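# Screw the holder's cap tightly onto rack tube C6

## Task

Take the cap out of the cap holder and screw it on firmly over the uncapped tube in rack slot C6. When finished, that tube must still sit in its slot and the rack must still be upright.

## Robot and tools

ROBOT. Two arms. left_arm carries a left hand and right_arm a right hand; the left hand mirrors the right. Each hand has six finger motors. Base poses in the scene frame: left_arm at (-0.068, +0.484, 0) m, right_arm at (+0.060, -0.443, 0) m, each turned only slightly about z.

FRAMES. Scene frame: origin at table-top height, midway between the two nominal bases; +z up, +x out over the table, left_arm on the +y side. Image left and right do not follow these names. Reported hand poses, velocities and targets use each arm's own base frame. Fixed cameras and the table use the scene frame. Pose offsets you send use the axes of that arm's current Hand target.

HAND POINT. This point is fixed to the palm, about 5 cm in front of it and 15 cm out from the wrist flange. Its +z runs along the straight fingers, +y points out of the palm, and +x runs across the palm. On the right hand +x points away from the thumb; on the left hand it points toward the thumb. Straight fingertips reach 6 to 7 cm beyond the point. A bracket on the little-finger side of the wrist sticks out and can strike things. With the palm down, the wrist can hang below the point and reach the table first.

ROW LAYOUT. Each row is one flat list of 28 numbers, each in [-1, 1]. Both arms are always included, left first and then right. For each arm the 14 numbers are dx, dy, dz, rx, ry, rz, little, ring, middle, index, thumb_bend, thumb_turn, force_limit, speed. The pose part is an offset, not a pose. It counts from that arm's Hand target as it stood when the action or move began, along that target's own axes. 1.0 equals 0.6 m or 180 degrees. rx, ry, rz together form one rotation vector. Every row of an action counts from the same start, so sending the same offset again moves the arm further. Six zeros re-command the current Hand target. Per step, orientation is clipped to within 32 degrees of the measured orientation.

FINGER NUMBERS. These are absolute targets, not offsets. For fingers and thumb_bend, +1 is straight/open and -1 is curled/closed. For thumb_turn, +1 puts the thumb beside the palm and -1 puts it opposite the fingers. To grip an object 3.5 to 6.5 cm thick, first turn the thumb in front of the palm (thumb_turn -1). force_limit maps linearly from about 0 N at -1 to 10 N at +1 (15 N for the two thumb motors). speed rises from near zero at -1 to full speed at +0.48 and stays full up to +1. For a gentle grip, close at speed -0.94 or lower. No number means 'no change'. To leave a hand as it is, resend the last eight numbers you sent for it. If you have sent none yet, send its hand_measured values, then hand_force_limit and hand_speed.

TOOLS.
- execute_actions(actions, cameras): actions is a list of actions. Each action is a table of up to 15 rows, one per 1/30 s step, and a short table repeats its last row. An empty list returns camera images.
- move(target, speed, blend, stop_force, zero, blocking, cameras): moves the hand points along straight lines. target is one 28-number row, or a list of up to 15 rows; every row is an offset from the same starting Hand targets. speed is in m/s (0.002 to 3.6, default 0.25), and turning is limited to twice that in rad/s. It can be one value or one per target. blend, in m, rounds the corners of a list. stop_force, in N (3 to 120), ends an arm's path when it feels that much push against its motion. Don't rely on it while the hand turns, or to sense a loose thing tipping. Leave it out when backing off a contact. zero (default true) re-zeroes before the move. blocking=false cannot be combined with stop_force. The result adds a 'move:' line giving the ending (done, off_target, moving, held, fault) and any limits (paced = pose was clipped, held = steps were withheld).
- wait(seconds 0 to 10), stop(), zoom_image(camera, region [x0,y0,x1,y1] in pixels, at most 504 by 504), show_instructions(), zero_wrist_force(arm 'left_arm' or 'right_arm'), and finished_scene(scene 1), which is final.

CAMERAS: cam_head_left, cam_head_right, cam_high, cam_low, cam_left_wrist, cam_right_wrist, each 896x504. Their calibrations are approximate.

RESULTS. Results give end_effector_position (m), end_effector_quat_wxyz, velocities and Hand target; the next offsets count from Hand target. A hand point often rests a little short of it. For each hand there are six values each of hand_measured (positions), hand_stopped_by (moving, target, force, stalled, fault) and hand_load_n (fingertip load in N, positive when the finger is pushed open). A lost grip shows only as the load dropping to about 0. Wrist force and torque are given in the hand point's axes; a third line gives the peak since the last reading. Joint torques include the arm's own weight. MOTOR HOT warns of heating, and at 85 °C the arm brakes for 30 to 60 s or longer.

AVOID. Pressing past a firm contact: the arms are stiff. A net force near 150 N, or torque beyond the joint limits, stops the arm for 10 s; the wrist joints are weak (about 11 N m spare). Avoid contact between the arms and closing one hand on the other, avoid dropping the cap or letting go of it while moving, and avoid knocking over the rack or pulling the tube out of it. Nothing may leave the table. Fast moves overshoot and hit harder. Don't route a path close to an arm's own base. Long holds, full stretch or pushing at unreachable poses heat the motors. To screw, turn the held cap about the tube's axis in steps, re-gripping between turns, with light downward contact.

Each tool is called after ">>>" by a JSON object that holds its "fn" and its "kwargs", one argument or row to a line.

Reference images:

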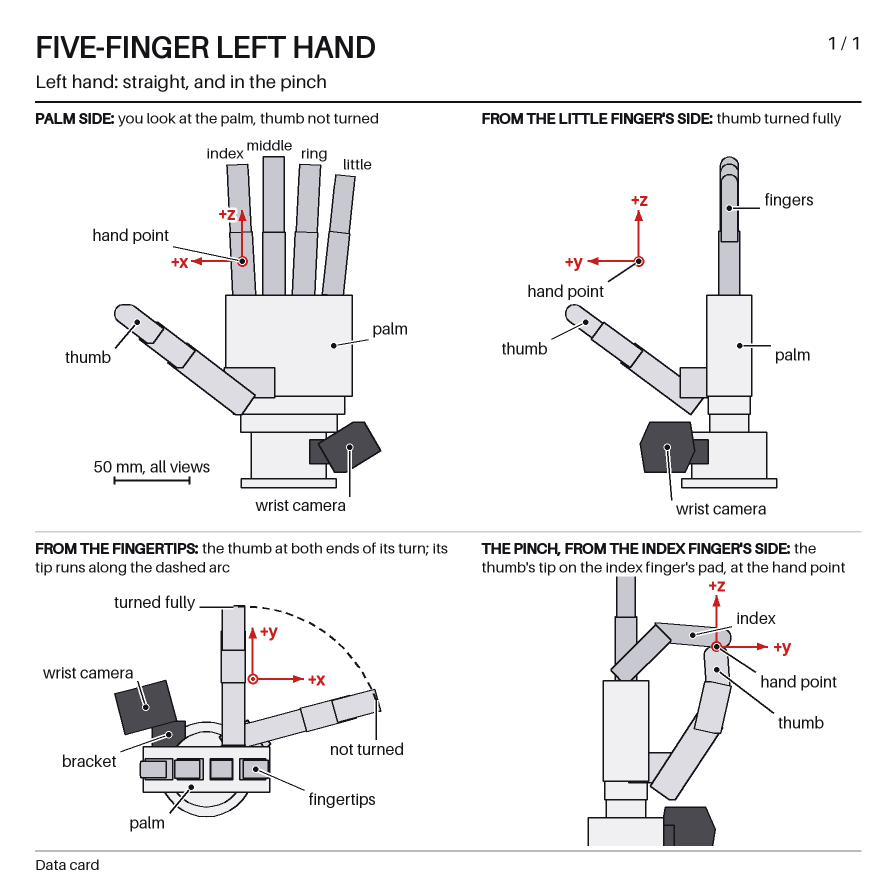

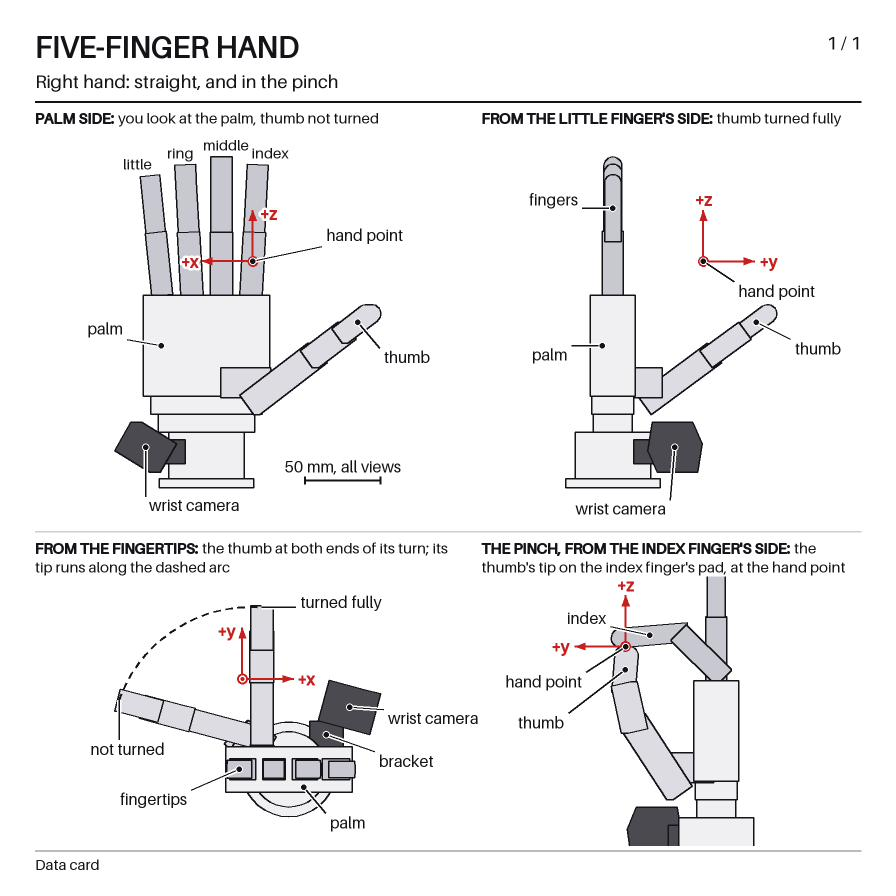

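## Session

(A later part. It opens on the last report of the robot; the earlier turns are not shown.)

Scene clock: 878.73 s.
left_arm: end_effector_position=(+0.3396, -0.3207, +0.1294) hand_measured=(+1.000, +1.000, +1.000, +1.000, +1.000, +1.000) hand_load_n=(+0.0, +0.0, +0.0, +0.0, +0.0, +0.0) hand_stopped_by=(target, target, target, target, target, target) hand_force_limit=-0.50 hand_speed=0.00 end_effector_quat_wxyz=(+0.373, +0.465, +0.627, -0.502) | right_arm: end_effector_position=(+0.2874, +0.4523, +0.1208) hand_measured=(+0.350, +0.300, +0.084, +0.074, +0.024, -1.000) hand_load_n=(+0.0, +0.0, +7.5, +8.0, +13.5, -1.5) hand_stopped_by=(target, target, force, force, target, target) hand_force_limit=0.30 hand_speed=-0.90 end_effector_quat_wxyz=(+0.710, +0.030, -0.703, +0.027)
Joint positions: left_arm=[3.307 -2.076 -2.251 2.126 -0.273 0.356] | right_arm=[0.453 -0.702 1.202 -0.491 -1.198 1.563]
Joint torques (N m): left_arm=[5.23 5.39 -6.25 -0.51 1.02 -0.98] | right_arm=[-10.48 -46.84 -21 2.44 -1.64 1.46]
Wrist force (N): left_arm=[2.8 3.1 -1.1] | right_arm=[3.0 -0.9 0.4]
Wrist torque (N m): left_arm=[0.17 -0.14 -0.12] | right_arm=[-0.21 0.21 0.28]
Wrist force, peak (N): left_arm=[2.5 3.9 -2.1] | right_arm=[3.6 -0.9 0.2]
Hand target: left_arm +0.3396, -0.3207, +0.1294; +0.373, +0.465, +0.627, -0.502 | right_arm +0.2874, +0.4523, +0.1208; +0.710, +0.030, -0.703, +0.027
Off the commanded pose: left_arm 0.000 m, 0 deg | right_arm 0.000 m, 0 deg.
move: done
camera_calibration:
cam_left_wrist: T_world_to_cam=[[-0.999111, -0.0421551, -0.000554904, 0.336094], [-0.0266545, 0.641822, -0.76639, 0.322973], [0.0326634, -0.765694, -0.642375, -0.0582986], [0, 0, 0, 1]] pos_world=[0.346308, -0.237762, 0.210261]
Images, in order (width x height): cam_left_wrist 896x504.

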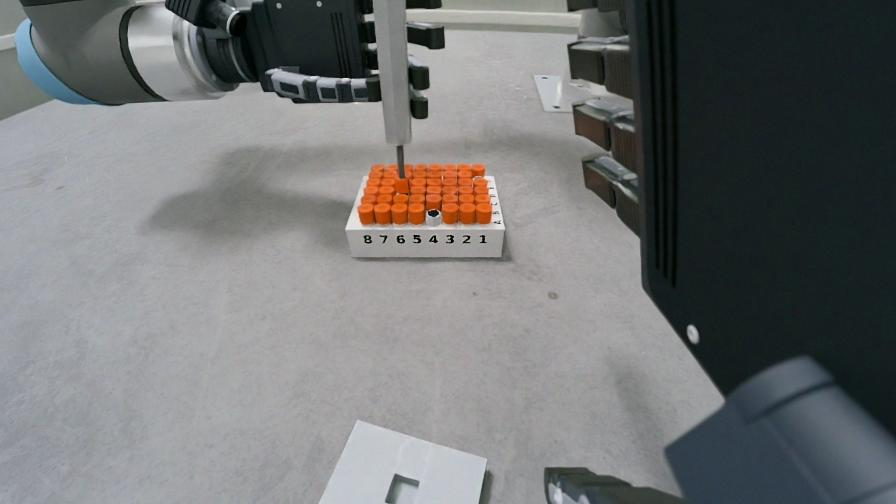

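>>> {"fn": "move", "kwargs": {
  "target": [0,0,0,0,0,0,1,1,1,1,1,1,-0.5,0,0.00167,-0.0009,0,0,0,0,0.35,0.3,-0.14,-0.14,0.02,-1,0.3,-0.9],
  "speed": 0.02,
  "cameras": ["cam_left_wrist"]
}}

>>> {"fn": "zoom_image", "kwargs": {
  "camera": "cam_left_wrist",
  "region": [376, 160, 426, 210]
}}

Scene clock: 887.07 s.
left_arm: end_effector_position=(+0.3396, -0.3207, +0.1294) hand_measured=(+1.000, +1.000, +1.000, +1.000, +1.000, +1.000) hand_load_n=(+0.0, +0.0, +0.0, +0.0, +0.0, +0.0) hand_stopped_by=(target, target, target, target, target, target) hand_force_limit=-0.50 hand_speed=0.00 end_effector_quat_wxyz=(+0.373, +0.465, +0.627, -0.502) | right_arm: end_effector_position=(+0.2874, +0.4518, +0.1218) hand_measured=(+0.350, +0.300, +0.084, +0.074, +0.024, -1.000) hand_load_n=(+0.0, +0.0, +7.0, +9.0, +14.0, +0.0) hand_stopped_by=(target, target, force, force, target, target) hand_force_limit=0.30 hand_speed=-0.90 end_effector_quat_wxyz=(+0.710, +0.030, -0.703, +0.027)
Joint positions: left_arm=[3.307 -2.076 -2.252 2.126 -0.273 0.356] | right_arm=[0.453 -0.704 1.203 -0.49 -1.199 1.563]
Joint torques (N m): left_arm=[4.2 6.56 -8.3 -4.76 2.03 1.11] | right_arm=[-10.27 -66.39 -2.81 4.01 -1.5 1.28]
Wrist force (N): left_arm=[2.9 3.0 -1.3] | right_arm=[-1.9 -0.6 0.9]
Wrist torque (N m): left_arm=[0.17 -0.16 -0.11] | right_arm=[-0.21 0.15 0.26]
Wrist force, peak (N): left_arm=[2.8 3.4 -1.3] | right_arm=[3.6 -0.8 0.4]
Hand target: left_arm +0.3396, -0.3207, +0.1294; +0.373, +0.465, +0.627, -0.502 | right_arm +0.2874, +0.4518, +0.1218; +0.710, +0.030, -0.703, +0.027
Off the commanded pose: left_arm 0.000 m, 0 deg | right_arm 0.000 m, 0 deg.
move: done
camera_calibration:
cam_left_wrist: T_world_to_cam=[[-0.999106, -0.0422792, -0.000253865, 0.335905], [-0.0269602, 0.641703, -0.766479, 0.322925], [0.0325691, -0.765787, -0.642269, -0.0582946], [0, 0, 0, 1]] pos_world=[0.34621, -0.237661, 0.21016]
Images, in order (width x height): cam_left_wrist 896x504.

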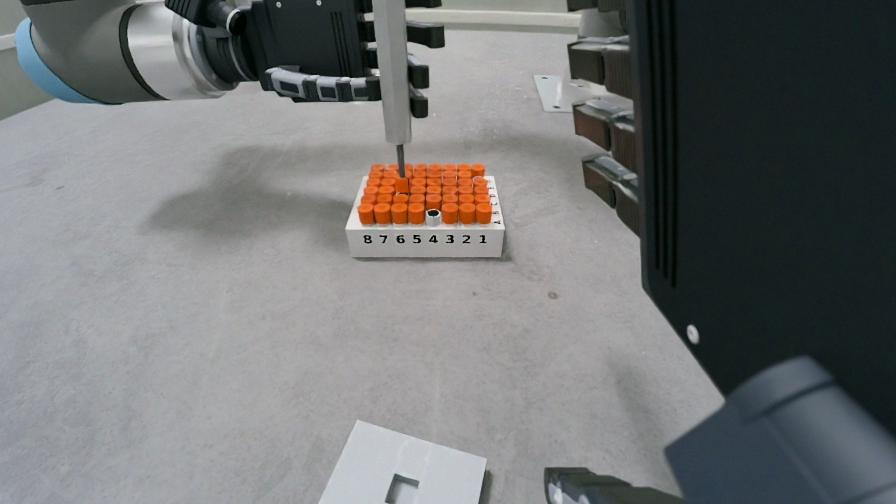

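Scaled by 10.080.

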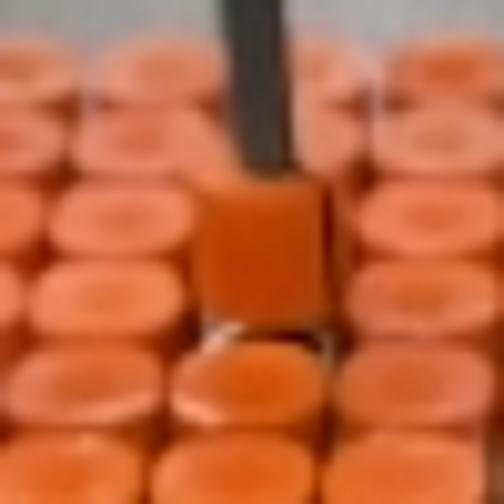

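>>> {"fn": "move", "kwargs": {
  "target": [
    [-0.0377,0.1001,0.0317,0.1816,0.0549,0.0423,1,1,1,1,1,1,-0.5,0,0,0,0,0,0,0,0.35,0.3,-0.14,-0.14,0.02,-1,0.3,-0.9]
  ],
  "speed": 0.25,
  "cameras": []
}}

>>> {"fn": "move", "kwargs": {
  "target": [
    [-0.0377,0.1001,0.0317,0.1816,0.0549,0.0423,1,1,1,1,1,1,-0.5,0,0,0,0,0,0,0,0.35,0.3,-0.14,-0.14,0.02,-1,0.3,-0.9]
  ],
  "speed": 0.25,
  "cameras": ["cam_left_wrist"]
}}

>>> {"fn": "zoom_image", "kwargs": {
  "camera": "cam_left_wrist",
  "region": [326, 232, 376, 282]
}}

Scene clock: 890.23 s.
left_arm: end_effector_position=(+0.4036, -0.3401, +0.1293) hand_measured=(+1.000, +1.000, +1.000, +1.000, +1.000, +1.000) hand_load_n=(+0.0, +0.0, +0.0, +0.0, +0.0, +0.0) hand_stopped_by=(target, target, target, target, target, target) hand_force_limit=-0.50 hand_speed=0.00 end_effector_quat_wxyz=(+0.205, +0.631, +0.458, -0.591) | right_arm: end_effector_position=(+0.2874, +0.4518, +0.1218) hand_measured=(+0.350, +0.300, +0.084, +0.074, +0.024, -1.000) hand_load_n=(+0.0, +0.0, +7.0, +9.0, +13.5, +0.0) hand_stopped_by=(target, target, force, force, target, target) hand_force_limit=0.30 hand_speed=-0.90 end_effector_quat_wxyz=(+0.710, +0.030, -0.703, +0.027)
Joint positions: left_arm=[3.168 -2.373 -1.732 1.322 -0.667 0.99] | right_arm=[0.453 -0.704 1.203 -0.49 -1.199 1.563]
Joint torques (N m): left_arm=[-2.62 61.78 20.25 -4.16 -2.21 1.18] | right_arm=[4.01 -48.36 -5.94 0.04 1.9 1.31]
Wrist force (N): left_arm=[2.7 3.3 -1.3] | right_arm=[-1.6 -0.5 0.7]
Wrist torque (N m): left_arm=[0.24 -0.13 -0.21] | right_arm=[-0.20 0.13 0.27]
Wrist force, peak (N): left_arm=[3.0 3.9 -2.4] | right_arm=[-2.1 -0.5 1.0]
Hand target: left_arm +0.4036, -0.3401, +0.1294; +0.205, +0.632, +0.458, -0.591 | right_arm +0.2874, +0.4518, +0.1218; +0.710, +0.030, -0.703, +0.027
Off the commanded pose: left_arm 0.000 m, 0 deg | right_arm 0.000 m, 0 deg.
move: done
No camera images: "cameras" was empty.

Scene clock: 891.97 s.
left_arm: end_effector_position=(+0.4450, -0.3928, +0.1292) hand_measured=(+1.000, +1.000, +1.000, +1.000, +1.000, +1.000) hand_load_n=(+0.0, +0.0, +0.0, +0.0, +0.0, +0.0) hand_stopped_by=(target, target, target, target, target, target) hand_force_limit=-0.50 hand_speed=0.00 end_effector_quat_wxyz=(+0.018, +0.740, +0.247, -0.625) | right_arm: end_effector_position=(+0.2874, +0.4518, +0.1218) hand_measured=(+0.350, +0.300, +0.084, +0.074, +0.024, -1.000) hand_load_n=(+0.0, +0.0, +7.0, +9.0, +14.0, +0.0) hand_stopped_by=(target, target, force, force, target, target) hand_force_limit=0.30 hand_speed=-0.90 end_effector_quat_wxyz=(+0.710, +0.030, -0.703, +0.027)
Joint positions: left_arm=[2.943 -2.696 -1.018 0.828 -1.036 1.145] | right_arm=[0.453 -0.704 1.203 -0.49 -1.199 1.563]
Joint torques (N m): left_arm=[-4.1 77.83 28.76 -4.45 -1.62 -0.1] | right_arm=[6.37 -39.37 -8.6 -0.2 2.04 1.36]
Wrist force (N): left_arm=[3.0 3.2 -1.3] | right_arm=[-1.8 -0.4 0.9]
Wrist torque (N m): left_arm=[0.24 -0.17 -0.22] | right_arm=[-0.20 0.14 0.27]
Wrist force, peak (N): left_arm=[2.7 3.7 -1.9] | right_arm=[-2.2 -0.4 1.0]
Hand target: left_arm +0.4450, -0.3928, +0.1294; +0.018, +0.740, +0.247, -0.625 | right_arm +0.2874, +0.4518, +0.1218; +0.710, +0.030, -0.703, +0.027
Off the commanded pose: left_arm 0.000 m, 0 deg | right_arm 0.000 m, 0 deg.
move: done
camera_calibration:
cam_left_wrist: T_world_to_cam=[[-0.382088, 0.924126, -0.000295873, 0.543213], [0.593362, 0.245085, -0.766717, -0.0598565], [-0.70847, -0.293129, -0.641985, 0.398286], [0, 0, 0, 1]] pos_world=[0.525246, -0.370578, 0.209961]
Images, in order (width x height): cam_left_wrist 896x504.

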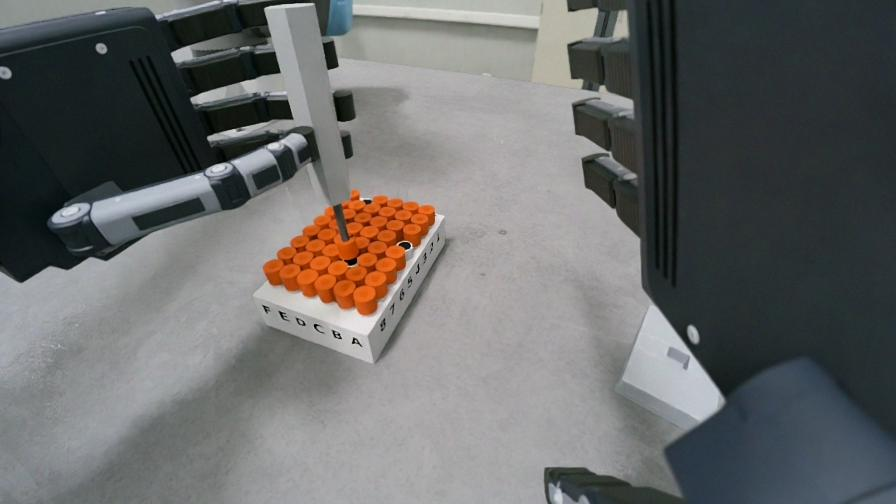

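Scaled by 10.080.

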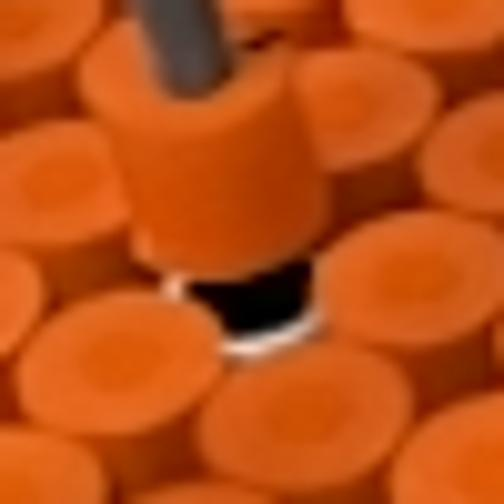

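>>> {"fn": "move", "kwargs": {
  "target": [
    [0,0,0,0,0,0,1,1,1,1,1,1,-0.5,0,0,-0.00065,0,0,0,0,0.35,0.3,-0.14,-0.14,0.02,-1,0.3,-0.9],
    [0,0,0,0,0,0,1,1,1,1,1,1,-0.5,0,-0.005,-0.00065,0,0,0,0,0.35,0.3,-0.14,-0.14,0.02,-1,0.3,-0.9]
  ],
  "speed": 0.006,
  "stop_force": 5,
  "cameras": ["cam_left_wrist"]
}}

>>> {"fn": "zoom_image", "kwargs": {
  "camera": "cam_left_wrist",
  "region": [326, 232, 376, 282]
}}

Scene clock: 905.30 s.
left_arm: end_effector_position=(+0.4450, -0.3928, +0.1294) hand_measured=(+1.000, +1.000, +1.000, +1.000, +1.000, +1.000) hand_load_n=(+0.0, +0.0, +0.0, +0.0, +0.0, +0.0) hand_stopped_by=(target, target, target, target, target, target) hand_force_limit=-0.50 hand_speed=0.00 end_effector_quat_wxyz=(+0.018, +0.740, +0.247, -0.625) | right_arm: end_effector_position=(+0.2874, +0.4514, +0.1206) hand_measured=(+0.350, +0.300, +0.084, +0.074, +0.024, -1.000) hand_load_n=(+0.0, +0.0, +7.5, +8.0, +14.0, -2.0) hand_stopped_by=(target, target, force, force, target, target) hand_force_limit=0.30 hand_speed=-0.90 end_effector_quat_wxyz=(+0.710, +0.030, -0.703, +0.027)
Joint positions: left_arm=[2.943 -2.696 -1.018 0.828 -1.036 1.145] | right_arm=[0.452 -0.703 1.204 -0.492 -1.199 1.563]
Joint torques (N m): left_arm=[-4.62 78.33 27.29 -3.55 -1.84 0.94] | right_arm=[3.32 -62.92 -23.76 2.19 -1.84 1.39]
Wrist force (N): left_arm=[2.8 3.1 -1.3] | right_arm=[5.3 -0.6 0.4]
Wrist torque (N m): left_arm=[0.21 -0.14 -0.23] | right_arm=[-0.17 0.25 0.28]
Wrist force, peak (N): left_arm=[2.9 3.4 -1.2] | right_arm=[6.5 -0.8 0.3]
Hand target: left_arm +0.4450, -0.3928, +0.1294; +0.018, +0.740, +0.247, -0.625 | right_arm +0.2874, +0.4514, +0.1206; +0.710, +0.030, -0.703, +0.027 (not the last commanded pose)
Off the commanded pose: left_arm 0.000 m, 0 deg | right_arm 0.002 m, 0 deg.
move: contact (right_arm); path passed 1 of 2 targets
camera_calibration:
cam_left_wrist: T_world_to_cam=[[-0.381804, 0.924243, -0.000425525, 0.543133], [0.593661, 0.244888, -0.766549, -0.0598911], [-0.708373, -0.292924, -0.642186, 0.398544], [0, 0, 0, 1]] pos_world=[0.525243, -0.370577, 0.210261]
Images, in order (width x height): cam_left_wrist 896x504.

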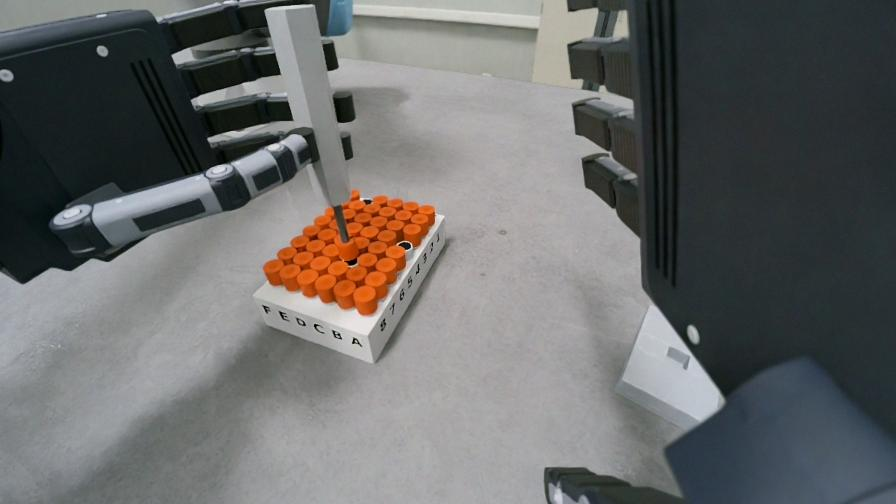

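Scaled by 10.080.

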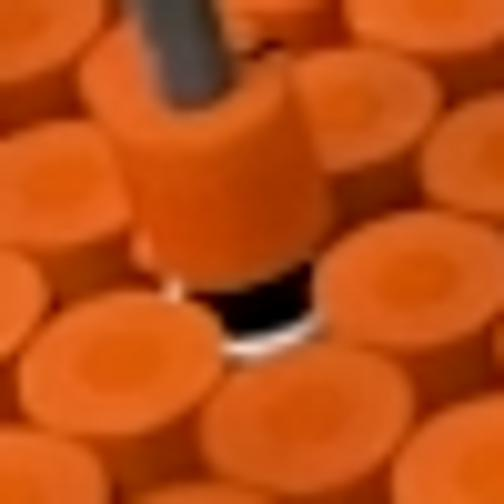

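>>> {"fn": "move", "kwargs": {
  "target": [
    [0.0235,-0.1037,0.0337,-0.1816,-0.0549,-0.0423,1,1,1,1,1,1,-0.5,0,0,0,0,0,0,0,0.35,0.3,-0.14,-0.14,0.02,-1,0.3,-0.9]
  ],
  "speed": 0.25,
  "cameras": ["cam_left_wrist"]
}}

>>> {"fn": "zoom_image", "kwargs": {
  "camera": "cam_left_wrist",
  "region": [336, 196, 386, 246]
}}

>>> {"fn": "move", "kwargs": {
  "target": [
    [0.0235,-0.1037,0.0337,-0.1816,-0.0549,-0.0423,1,1,1,1,1,1,-0.5,0,0,0,0,0,0,0,0.35,0.3,-0.14,-0.14,0.02,-1,0.3,-0.9]
  ],
  "speed": 0.25,
  "cameras": ["cam_left_wrist"]
}}

>>> {"fn": "zoom_image", "kwargs": {
  "camera": "cam_left_wrist",
  "region": [376, 160, 426, 210]
}}

Scene clock: 931.70 s.
left_arm: end_effector_position=(+0.4037, -0.3401, +0.1296) hand_measured=(+1.000, +1.000, +1.000, +1.000, +1.000, +1.000) hand_load_n=(+0.0, +0.0, +0.0, +0.0, +0.0, +0.0) hand_stopped_by=(target, target, target, target, target, target) hand_force_limit=-0.50 hand_speed=0.00 end_effector_quat_wxyz=(+0.205, +0.632, +0.458, -0.591) | right_arm: end_effector_position=(+0.2874, +0.4514, +0.1206) hand_measured=(+0.350, +0.300, +0.084, +0.074, +0.024, -1.000) hand_load_n=(+0.0, +0.0, +7.5, +8.0, +13.5, -2.0) hand_stopped_by=(target, target, force, force, target, target) hand_force_limit=0.30 hand_speed=-0.90 end_effector_quat_wxyz=(+0.710, +0.030, -0.703, +0.027)
Joint positions: left_arm=[3.168 -2.372 -1.732 1.321 -0.667 0.991] | right_arm=[0.452 -0.703 1.204 -0.492 -1.199 1.563]
Joint torques (N m): left_arm=[5.39 17.4 -2.95 -0.17 0.84 -0.5] | right_arm=[7.03 -61.71 -24.95 2.3 -1.47 1.41]
Wrist force (N): left_arm=[2.7 3.2 -1.2] | right_arm=[5.3 -0.8 0.5]
Wrist torque (N m): left_arm=[0.22 -0.13 -0.13] | right_arm=[-0.22 0.26 0.26]
Wrist force, peak (N): left_arm=[2.2 4.9 -1.1] | right_arm=[5.9 -0.7 0.4]
Hand target: left_arm +0.4037, -0.3401, +0.1294; +0.205, +0.632, +0.458, -0.591 | right_arm +0.2874, +0.4514, +0.1206; +0.710, +0.030, -0.703, +0.027
Off the commanded pose: left_arm 0.000 m, 0 deg | right_arm 0.000 m, 0 deg.
move: done
camera_calibration:
cam_left_wrist: T_world_to_cam=[[-0.84261, 0.538525, -0.000579145, 0.533615], [0.346292, 0.541006, -0.766417, 0.152319], [-0.412421, -0.645991, -0.642343, 0.145268], [0, 0, 0, 1]] pos_world=[0.456794, -0.275929, 0.210361]
Images, in order (width x height): cam_left_wrist 896x504.

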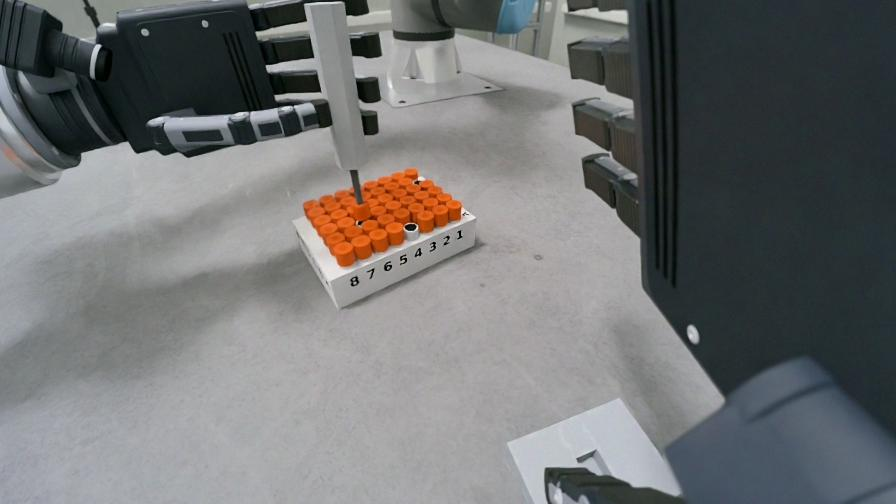

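Scaled by 10.080.

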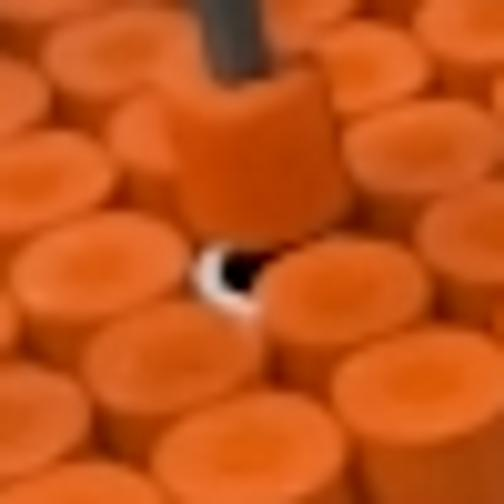

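Scene clock: 933.50 s.
left_arm: end_effector_position=(+0.3397, -0.3207, +0.1295) hand_measured=(+1.000, +1.000, +1.000, +1.000, +1.000, +1.000) hand_load_n=(+0.0, +0.0, +0.0, +0.0, +0.0, +0.0) hand_stopped_by=(target, target, target, target, target, target) hand_force_limit=-0.50 hand_speed=0.00 end_effector_quat_wxyz=(+0.373, +0.465, +0.627, -0.502) | right_arm: end_effector_position=(+0.2874, +0.4514, +0.1206) hand_measured=(+0.350, +0.300, +0.084, +0.074, +0.024, -1.000) hand_load_n=(+0.0, +0.0, +7.5, +8.0, +14.0, -2.0) hand_stopped_by=(target, target, force, force, target, target) hand_force_limit=0.30 hand_speed=-0.90 end_effector_quat_wxyz=(+0.710, +0.030, -0.703, +0.027)
Joint positions: left_arm=[3.307 -2.076 -2.251 2.125 -0.273 0.356] | right_arm=[0.452 -0.703 1.204 -0.492 -1.199 1.563]
Joint torques (N m): left_arm=[4.48 6.92 -9.75 -1.03 2.37 -0.87] | right_arm=[7.9 -62.46 -24.29 2.08 -1.98 1.38]
Wrist force (N): left_arm=[2.8 3.2 -1.1] | right_arm=[5.7 -0.7 0.3]
Wrist torque (N m): left_arm=[0.19 -0.15 -0.12] | right_arm=[-0.19 0.22 0.28]
Wrist force, peak (N): left_arm=[3.1 3.7 -2.0] | right_arm=[5.7 -1.0 0.3]
Hand target: left_arm +0.3396, -0.3207, +0.1294; +0.373, +0.465, +0.627, -0.502 | right_arm +0.2874, +0.4514, +0.1206; +0.710, +0.030, -0.703, +0.027
Off the commanded pose: left_arm 0.000 m, 0 deg | right_arm 0.000 m, 0 deg.
move: done
camera_calibration:
cam_left_wrist: T_world_to_cam=[[-0.999117, -0.0420176, -0.000567337, 0.336135], [-0.0265589, 0.641879, -0.766346, 0.322881], [0.0325642, -0.765654, -0.642428, -0.0581679], [0, 0, 0, 1]] pos_world=[0.346308, -0.237663, 0.21026]
Images, in order (width x height): cam_left_wrist 896x504.

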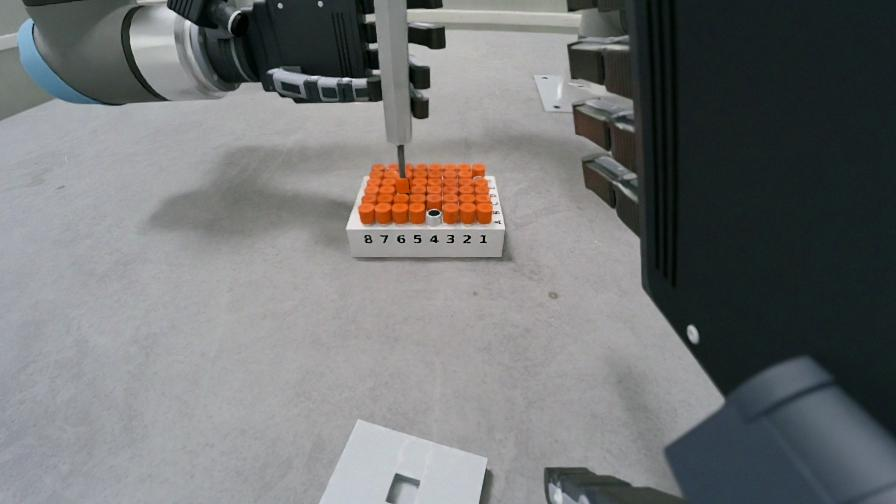

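Scaled by 10.080.

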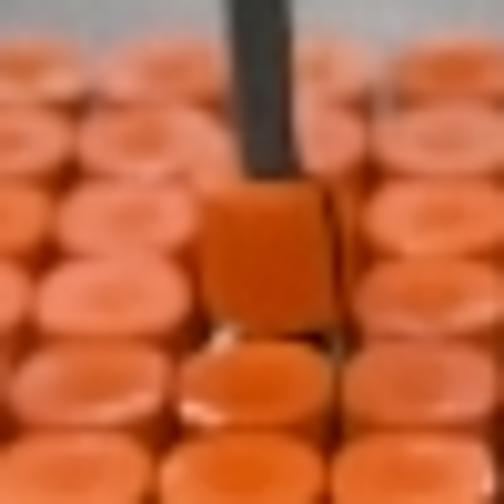

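>>> {"fn": "move", "kwargs": {
  "target": [
    [0,0,0,0,0,0,1,1,1,1,1,1,-0.5,0,0.0015,0,0,0,0,0,0.35,0.3,-0.14,-0.14,0.02,-1,0.3,-0.9],
    [0,0,0,0,0,0,1,1,1,1,1,1,-0.5,0,0.0015,-0.0005,-0.0005,0,0,0,0.35,0.3,-0.14,-0.14,0.02,-1,0.3,-0.9]
  ],
  "speed": 0.01,
  "cameras": ["cam_left_wrist"]
}}

>>> {"fn": "zoom_image", "kwargs": {
  "camera": "cam_left_wrist",
  "region": [376, 160, 426, 210]
}}

>>> {"fn": "move", "kwargs": {
  "target": [
    [0,0,0,0,0,0,1,1,1,1,1,1,-0.5,0,-0.0045,0,0,0,0,0,0.35,0.3,-0.14,-0.14,0.02,-1,0.3,-0.9]
  ],
  "speed": 0.005,
  "stop_force": 6,
  "cameras": ["cam_left_wrist"]
}}

>>> {"fn": "zoom_image", "kwargs": {
  "camera": "cam_left_wrist",
  "region": [376, 160, 426, 210]
}}

Scene clock: 947.97 s.
left_arm: end_effector_position=(+0.3396, -0.3207, +0.1294) hand_measured=(+1.000, +1.000, +1.000, +1.000, +1.000, +1.000) hand_load_n=(+0.0, +0.0, +0.0, +0.0, +0.0, +0.0) hand_stopped_by=(target, target, target, target, target, target) hand_force_limit=-0.50 hand_speed=0.00 end_effector_quat_wxyz=(+0.373, +0.465, +0.627, -0.502) | right_arm: end_effector_position=(+0.2877, +0.4512, +0.1216) hand_measured=(+0.350, +0.300, +0.084, +0.074, +0.024, -1.000) hand_load_n=(+0.0, +0.0, +7.0, +9.0, +14.0, +0.0) hand_stopped_by=(target, target, force, force, target, target) hand_force_limit=0.30 hand_speed=-0.90 end_effector_quat_wxyz=(+0.709, +0.030, -0.704, +0.027)
Joint positions: left_arm=[3.307 -2.076 -2.252 2.125 -0.273 0.356] | right_arm=[0.452 -0.704 1.203 -0.49 -1.2 1.563]
Joint torques (N m): left_arm=[4.43 6.57 -9.06 -5 2.61 0.94] | right_arm=[-10.38 -47.39 -23.46 3.97 -1.68 1.51]
Wrist force (N): left_arm=[2.9 3.1 -1.1] | right_arm=[-1.5 -0.2 0.9]
Wrist torque (N m): left_arm=[0.18 -0.16 -0.10] | right_arm=[-0.17 0.16 0.26]
Wrist force, peak (N): left_arm=[3.1 3.5 -1.1] | right_arm=[5.9 -0.7 0.3]
Hand target: left_arm +0.3396, -0.3207, +0.1294; +0.373, +0.465, +0.627, -0.502 | right_arm +0.2878, +0.4512, +0.1215; +0.710, +0.030, -0.703, +0.027
Off the commanded pose: left_arm 0.000 m, 0 deg | right_arm 0.000 m, 0 deg.
move: done
camera_calibration:
cam_left_wrist: T_world_to_cam=[[-0.999109, -0.0422009, -0.000191775, 0.336012], [-0.0269575, 0.641705, -0.766478, 0.323004], [0.0324691, -0.76579, -0.642271, -0.0581996], [0, 0, 0, 1]] pos_world=[0.34631, -0.237662, 0.21026]
Images, in order (width x height): cam_left_wrist 896x504.

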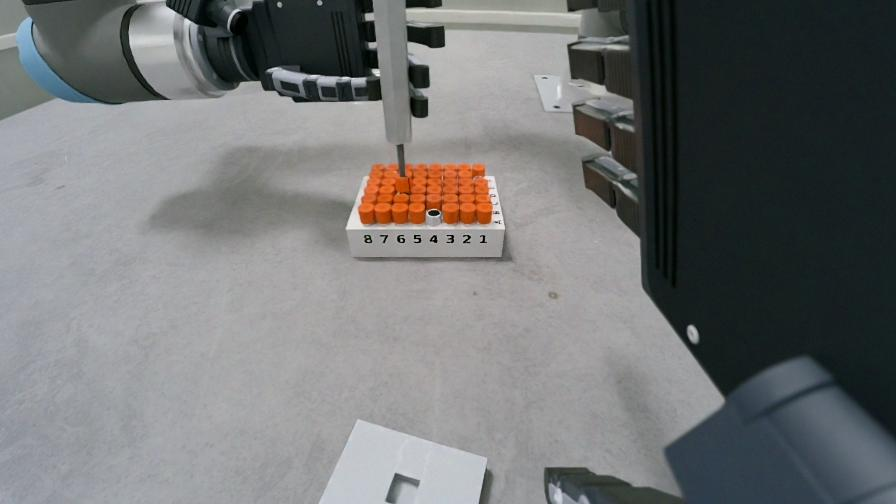

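Scaled by 10.080.

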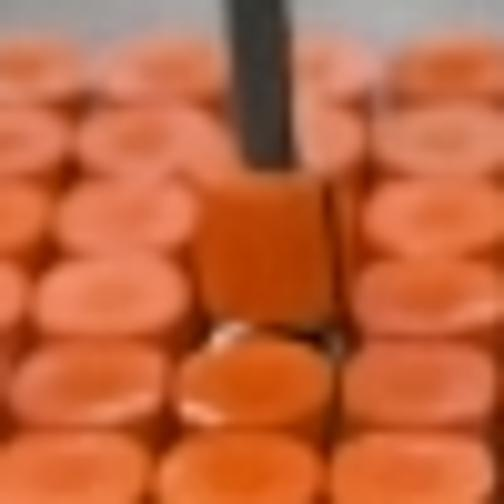

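Scene clock: 949.13 s.
left_arm: end_effector_position=(+0.3396, -0.3207, +0.1294) hand_measured=(+1.000, +1.000, +1.000, +1.000, +1.000, +1.000) hand_load_n=(+0.0, +0.0, +0.0, +0.0, +0.0, +0.0) hand_stopped_by=(target, target, target, target, target, target) hand_force_limit=-0.50 hand_speed=0.00 end_effector_quat_wxyz=(+0.373, +0.465, +0.627, -0.502) | right_arm: end_effector_position=(+0.2877, +0.4512, +0.1188) hand_measured=(+0.350, +0.300, +0.084, +0.074, +0.024, -1.000) hand_load_n=(+0.0, +0.0, +6.5, +8.5, +14.0, +0.0) hand_stopped_by=(target, target, force, force, target, target) hand_force_limit=0.30 hand_speed=-0.90 end_effector_quat_wxyz=(+0.710, +0.030, -0.703, +0.027)
Joint positions: left_arm=[3.307 -2.076 -2.252 2.125 -0.273 0.356] | right_arm=[0.452 -0.7 1.205 -0.495 -1.2 1.563]
Joint torques (N m): left_arm=[3.23 9.2 -8.52 -4.91 1.15 1.13] | right_arm=[-9.6 -36.94 -8.08 3.76 1.83 1.49]
Wrist force (N): left_arm=[2.8 3.1 -1.4] | right_arm=[-1.4 -0.4 0.9]
Wrist torque (N m): left_arm=[0.20 -0.15 -0.12] | right_arm=[-0.22 0.13 0.25]
Wrist force, peak (N): left_arm=[2.9 3.4 -1.3] | right_arm=[-2.1 -0.3 1.0]
Hand target: left_arm +0.3396, -0.3207, +0.1294; +0.373, +0.465, +0.627, -0.502 | right_arm +0.2877, +0.4512, +0.1188; +0.710, +0.030, -0.703, +0.027
Off the commanded pose: left_arm 0.000 m, 0 deg | right_arm 0.000 m, 0 deg.
move: done
camera_calibration:
cam_left_wrist: T_world_to_cam=[[-0.999109, -0.0422009, -0.000191775, 0.336012], [-0.0269575, 0.641705, -0.766478, 0.323004], [0.0324691, -0.76579, -0.642271, -0.0581996], [0, 0, 0, 1]] pos_world=[0.34631, -0.237662, 0.21026]
Images, in order (width x height): cam_left_wrist 896x504.

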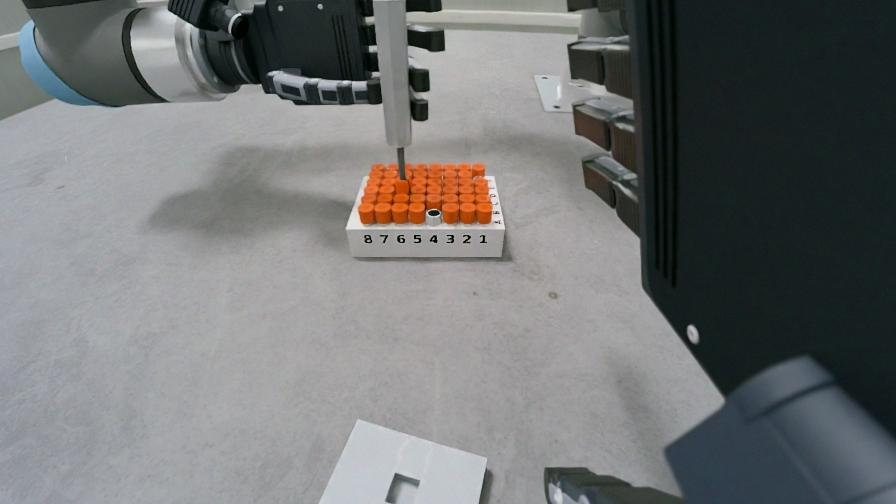

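Scaled by 10.080.

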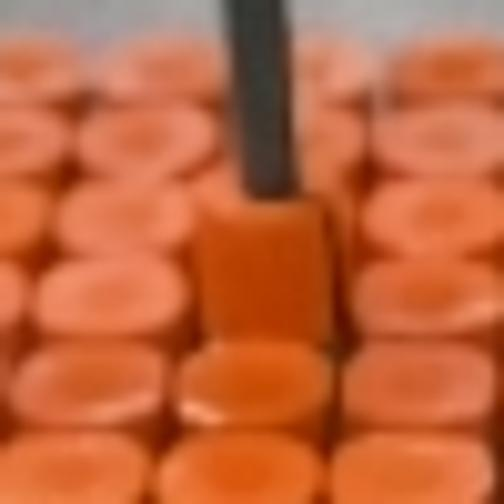

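>>> {"fn": "move", "kwargs": {
  "target": [
    [0,0,0,0,0,0,1,1,1,1,1,1,-0.5,0,-0.005,0,0,0,0,0,0.35,0.3,-0.14,-0.14,0.02,-1,0.3,-0.9]
  ],
  "speed": 0.005,
  "stop_force": 4,
  "cameras": ["cam_left_wrist"]
}}

>>> {"fn": "zoom_image", "kwargs": {
  "camera": "cam_left_wrist",
  "region": [376, 160, 426, 210]
}}

Scene clock: 951.43 s.
left_arm: end_effector_position=(+0.3396, -0.3207, +0.1294) hand_measured=(+1.000, +1.000, +1.000, +1.000, +1.000, +1.000) hand_load_n=(+0.0, +0.0, +0.0, +0.0, +0.0, +0.0) hand_stopped_by=(target, target, target, target, target, target) hand_force_limit=-0.50 hand_speed=0.00 end_effector_quat_wxyz=(+0.373, +0.465, +0.627, -0.502) | right_arm: end_effector_position=(+0.2877, +0.4512, +0.1158) hand_measured=(+0.350, +0.300, +0.084, +0.074, +0.024, -1.000) hand_load_n=(+0.5, +0.0, +6.5, +8.5, +14.0, +0.0) hand_stopped_by=(target, target, force, force, target, target) hand_force_limit=0.30 hand_speed=-0.90 end_effector_quat_wxyz=(+0.710, +0.030, -0.703, +0.027)
Joint positions: left_arm=[3.307 -2.076 -2.252 2.125 -0.273 0.356] | right_arm=[0.452 -0.697 1.207 -0.501 -1.2 1.563]
Joint torques (N m): left_arm=[4.65 11.3 -6.97 -4.77 -1.14 1.1] | right_arm=[5.75 -38.01 -7.15 3.52 1.71 1.18]
Wrist force (N): left_arm=[2.5 3.1 -1.1] | right_arm=[-1.4 0.2 0.9]
Wrist torque (N m): left_arm=[0.18 -0.11 -0.13] | right_arm=[-0.20 0.17 0.22]
Wrist force, peak (N): left_arm=[3.1 3.2 -1.4] | right_arm=[-2.1 -0.2 0.9]
Hand target: left_arm +0.3396, -0.3207, +0.1294; +0.373, +0.465, +0.627, -0.502 | right_arm +0.2877, +0.4512, +0.1158; +0.710, +0.030, -0.703, +0.027
Off the commanded pose: left_arm 0.000 m, 0 deg | right_arm 0.000 m, 0 deg.
move: done
camera_calibration:
cam_left_wrist: T_world_to_cam=[[-0.999109, -0.0422009, -0.000191775, 0.336012], [-0.0269575, 0.641705, -0.766478, 0.323004], [0.0324691, -0.76579, -0.642271, -0.0581996], [0, 0, 0, 1]] pos_world=[0.34631, -0.237662, 0.21026]
Images, in order (width x height): cam_left_wrist 896x504.

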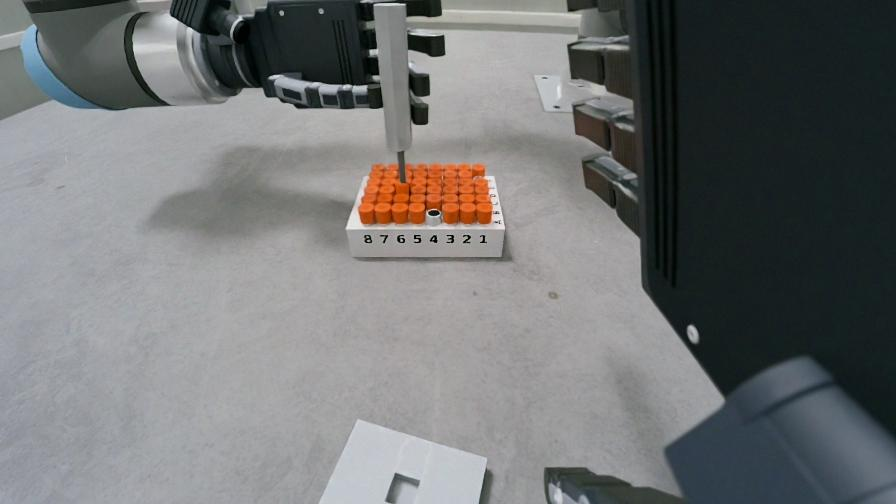

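Scaled by 10.080.

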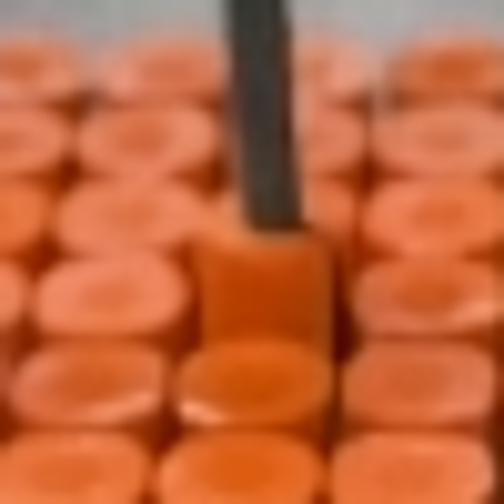

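>>> {"fn": "move", "kwargs": {
  "target": [
    [0,0,0,0,0,0,1,1,1,1,1,1,-0.5,0,-0.006,0,0,0,0,0,0.35,0.3,-0.14,-0.14,0.02,-1,0.3,-0.9]
  ],
  "speed": 0.004,
  "stop_force": 4,
  "cameras": ["cam_left_wrist"]
}}

>>> {"fn": "zoom_image", "kwargs": {
  "camera": "cam_left_wrist",
  "region": [376, 160, 426, 210]
}}

Scene clock: 955.50 s.
left_arm: end_effector_position=(+0.3396, -0.3207, +0.1294) hand_measured=(+1.000, +1.000, +1.000, +1.000, +1.000, +1.000) hand_load_n=(+0.0, +0.0, +0.0, +0.0, +0.0, +0.0) hand_stopped_by=(target, target, target, target, target, target) hand_force_limit=-0.50 hand_speed=0.00 end_effector_quat_wxyz=(+0.373, +0.465, +0.627, -0.502) | right_arm: end_effector_position=(+0.2877, +0.4512, +0.1122) hand_measured=(+0.350, +0.300, +0.084, +0.074, +0.024, -1.000) hand_load_n=(+0.0, +0.0, +7.0, +8.5, +14.0, -0.5) hand_stopped_by=(target, target, force, force, target, target) hand_force_limit=0.30 hand_speed=-0.90 end_effector_quat_wxyz=(+0.710, +0.030, -0.703, +0.027)
Joint positions: left_arm=[3.307 -2.076 -2.252 2.125 -0.273 0.356] | right_arm=[0.452 -0.692 1.208 -0.507 -1.2 1.563]
Joint torques (N m): left_arm=[0.59 16.07 -4.75 -4.84 -1.15 1.26] | right_arm=[8.62 -33.74 -5.97 1.32 1.64 0.42]
Wrist force (N): left_arm=[2.8 3.2 -1.3] | right_arm=[0.1 0.2 1.2]
Wrist torque (N m): left_arm=[0.21 -0.15 -0.12] | right_arm=[-0.18 0.19 0.23]
Wrist force, peak (N): left_arm=[2.9 3.5 -1.2] | right_arm=[-1.9 0.3 1.0]
Hand target: left_arm +0.3396, -0.3207, +0.1294; +0.373, +0.465, +0.627, -0.502 | right_arm +0.2877, +0.4512, +0.1122; +0.710, +0.030, -0.703, +0.027
Off the commanded pose: left_arm 0.000 m, 0 deg | right_arm 0.000 m, 0 deg.
move: done
camera_calibration:
cam_left_wrist: T_world_to_cam=[[-0.999109, -0.0422009, -0.000191775, 0.336012], [-0.0269575, 0.641705, -0.766478, 0.323004], [0.0324691, -0.76579, -0.642271, -0.0581996], [0, 0, 0, 1]] pos_world=[0.34631, -0.237662, 0.21026]
Images, in order (width x height): cam_left_wrist 896x504.

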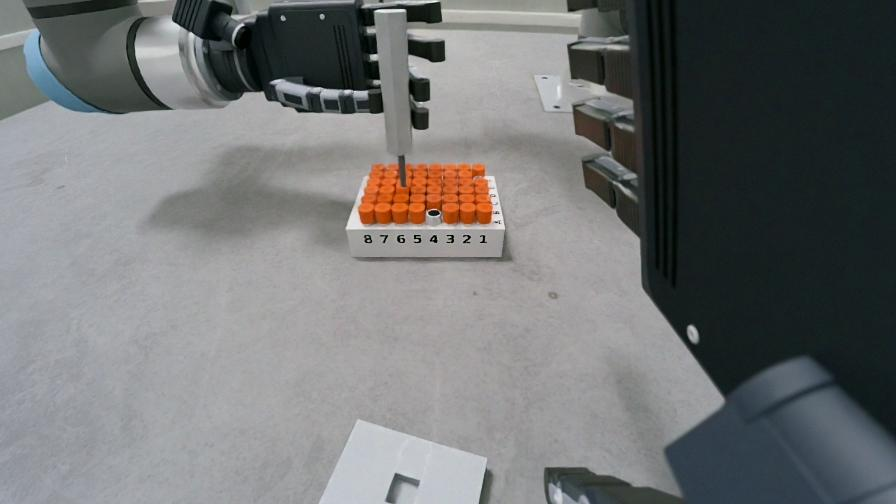

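Scaled by 10.080.

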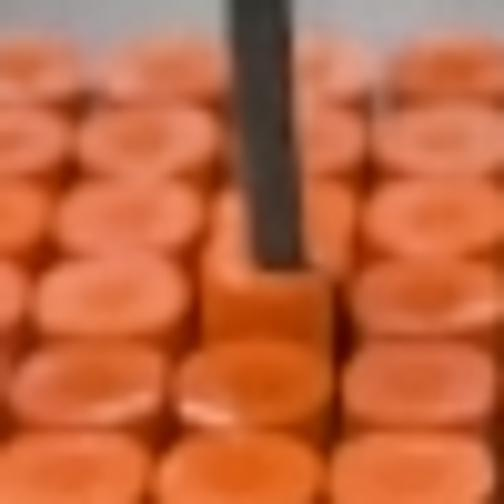

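>>> {"fn": "move", "kwargs": {
  "target": [
    [-0.0377,0.1001,0.0317,0.1816,0.0549,0.0423,1,1,1,1,1,1,-0.5,0,0,0,0,0,0,0,0.35,0.3,-0.14,-0.14,0.02,-1,0.3,-0.9]
  ],
  "speed": 0.25,
  "cameras": []
}}

>>> {"fn": "move", "kwargs": {
  "target": [
    [-0.0377,0.1001,0.0317,0.1816,0.0549,0.0423,1,1,1,1,1,1,-0.5,0,0,0,0,0,0,0,0.35,0.3,-0.14,-0.14,0.02,-1,0.3,-0.9]
  ],
  "speed": 0.25,
  "cameras": ["cam_left_wrist"]
}}

>>> {"fn": "zoom_image", "kwargs": {
  "camera": "cam_left_wrist",
  "region": [326, 232, 376, 282]
}}

Scene clock: 961.90 s.
left_arm: end_effector_position=(+0.4037, -0.3401, +0.1293) hand_measured=(+1.000, +1.000, +1.000, +1.000, +1.000, +1.000) hand_load_n=(+0.0, +0.0, +0.0, +0.0, +0.5, +0.0) hand_stopped_by=(target, target, target, target, target, target) hand_force_limit=-0.50 hand_speed=0.00 end_effector_quat_wxyz=(+0.205, +0.631, +0.458, -0.591) | right_arm: end_effector_position=(+0.2877, +0.4512, +0.1122) hand_measured=(+0.350, +0.300, +0.084, +0.074, +0.024, -1.000) hand_load_n=(+0.0, +0.0, +7.0, +8.5, +14.0, -0.5) hand_stopped_by=(target, target, force, force, target, target) hand_force_limit=0.30 hand_speed=-0.90 end_effector_quat_wxyz=(+0.710, +0.030, -0.703, +0.027)
Joint positions: left_arm=[3.168 -2.372 -1.732 1.322 -0.667 0.99] | right_arm=[0.452 -0.692 1.208 -0.507 -1.2 1.563]
Joint torques (N m): left_arm=[-1.83 62.12 20.59 -4.03 -2.19 1.22] | right_arm=[8.93 -58.72 -22.5 3.15 1.82 0.02]
Wrist force (N): left_arm=[2.7 3.0 -1.2] | right_arm=[0.2 0.1 1.4]
Wrist torque (N m): left_arm=[0.18 -0.13 -0.20] | right_arm=[-0.21 0.18 0.22]
Wrist force, peak (N): left_arm=[2.9 4.4 -2.4] | right_arm=[0.4 0.2 1.5]
Hand target: left_arm +0.4037, -0.3401, +0.1294; +0.205, +0.632, +0.458, -0.591 | right_arm +0.2877, +0.4512, +0.1122; +0.710, +0.030, -0.703, +0.027
Off the commanded pose: left_arm 0.000 m, 0 deg | right_arm 0.000 m, 0 deg.
move: done
No camera images: "cameras" was empty.

Scene clock: 963.63 s.
left_arm: end_effector_position=(+0.4450, -0.3927, +0.1293) hand_measured=(+1.000, +1.000, +1.000, +1.000, +1.000, +1.000) hand_load_n=(+0.0, +0.0, +0.0, +0.0, +0.0, +0.0) hand_stopped_by=(target, target, target, target, target, target) hand_force_limit=-0.50 hand_speed=0.00 end_effector_quat_wxyz=(+0.018, +0.740, +0.247, -0.625) | right_arm: end_effector_position=(+0.2877, +0.4512, +0.1122) hand_measured=(+0.350, +0.300, +0.084, +0.074, +0.024, -1.000) hand_load_n=(+0.0, +0.0, +7.0, +8.0, +14.0, -0.5) hand_stopped_by=(target, target, force, force, target, target) hand_force_limit=0.30 hand_speed=-0.90 end_effector_quat_wxyz=(+0.710, +0.030, -0.703, +0.027)
Joint positions: left_arm=[2.943 -2.696 -1.018 0.828 -1.036 1.145] | right_arm=[0.452 -0.692 1.208 -0.507 -1.2 1.563]
Joint torques (N m): left_arm=[-4.68 77.55 27.86 -4.27 -1.72 0.04] | right_arm=[8.2 -59.49 -23.72 3 1.84 -0.05]
Wrist force (N): left_arm=[2.8 3.0 -1.4] | right_arm=[0.1 0.1 1.4]
Wrist torque (N m): left_arm=[0.21 -0.15 -0.23] | right_arm=[-0.21 0.21 0.22]
Wrist force, peak (N): left_arm=[2.9 3.7 -1.8] | right_arm=[0.1 0.3 1.6]
Hand target: left_arm +0.4450, -0.3927, +0.1295; +0.018, +0.740, +0.247, -0.625 | right_arm +0.2877, +0.4512, +0.1122; +0.710, +0.030, -0.703, +0.027
Off the commanded pose: left_arm 0.000 m, 0 deg | right_arm 0.000 m, 0 deg.
move: done
camera_calibration:
cam_left_wrist: T_world_to_cam=[[-0.382088, 0.924126, -0.000295873, 0.543159], [0.593362, 0.245085, -0.766717, -0.0598636], [-0.70847, -0.293129, -0.641985, 0.39845], [0, 0, 0, 1]] pos_world=[0.525346, -0.370478, 0.210061]
Images, in order (width x height): cam_left_wrist 896x504.

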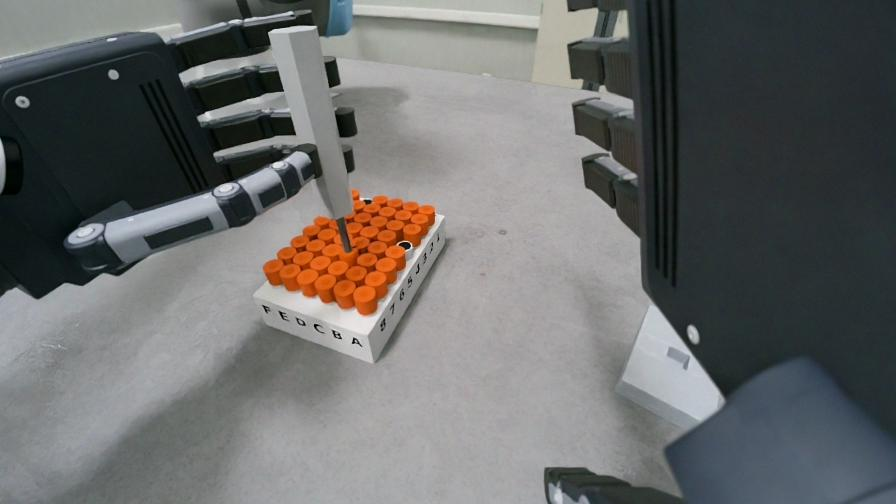

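Scaled by 10.080.

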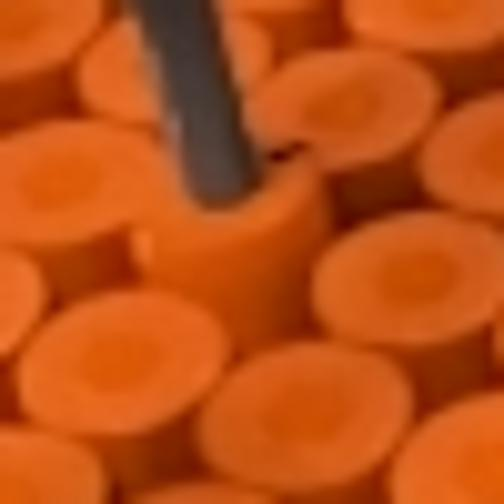

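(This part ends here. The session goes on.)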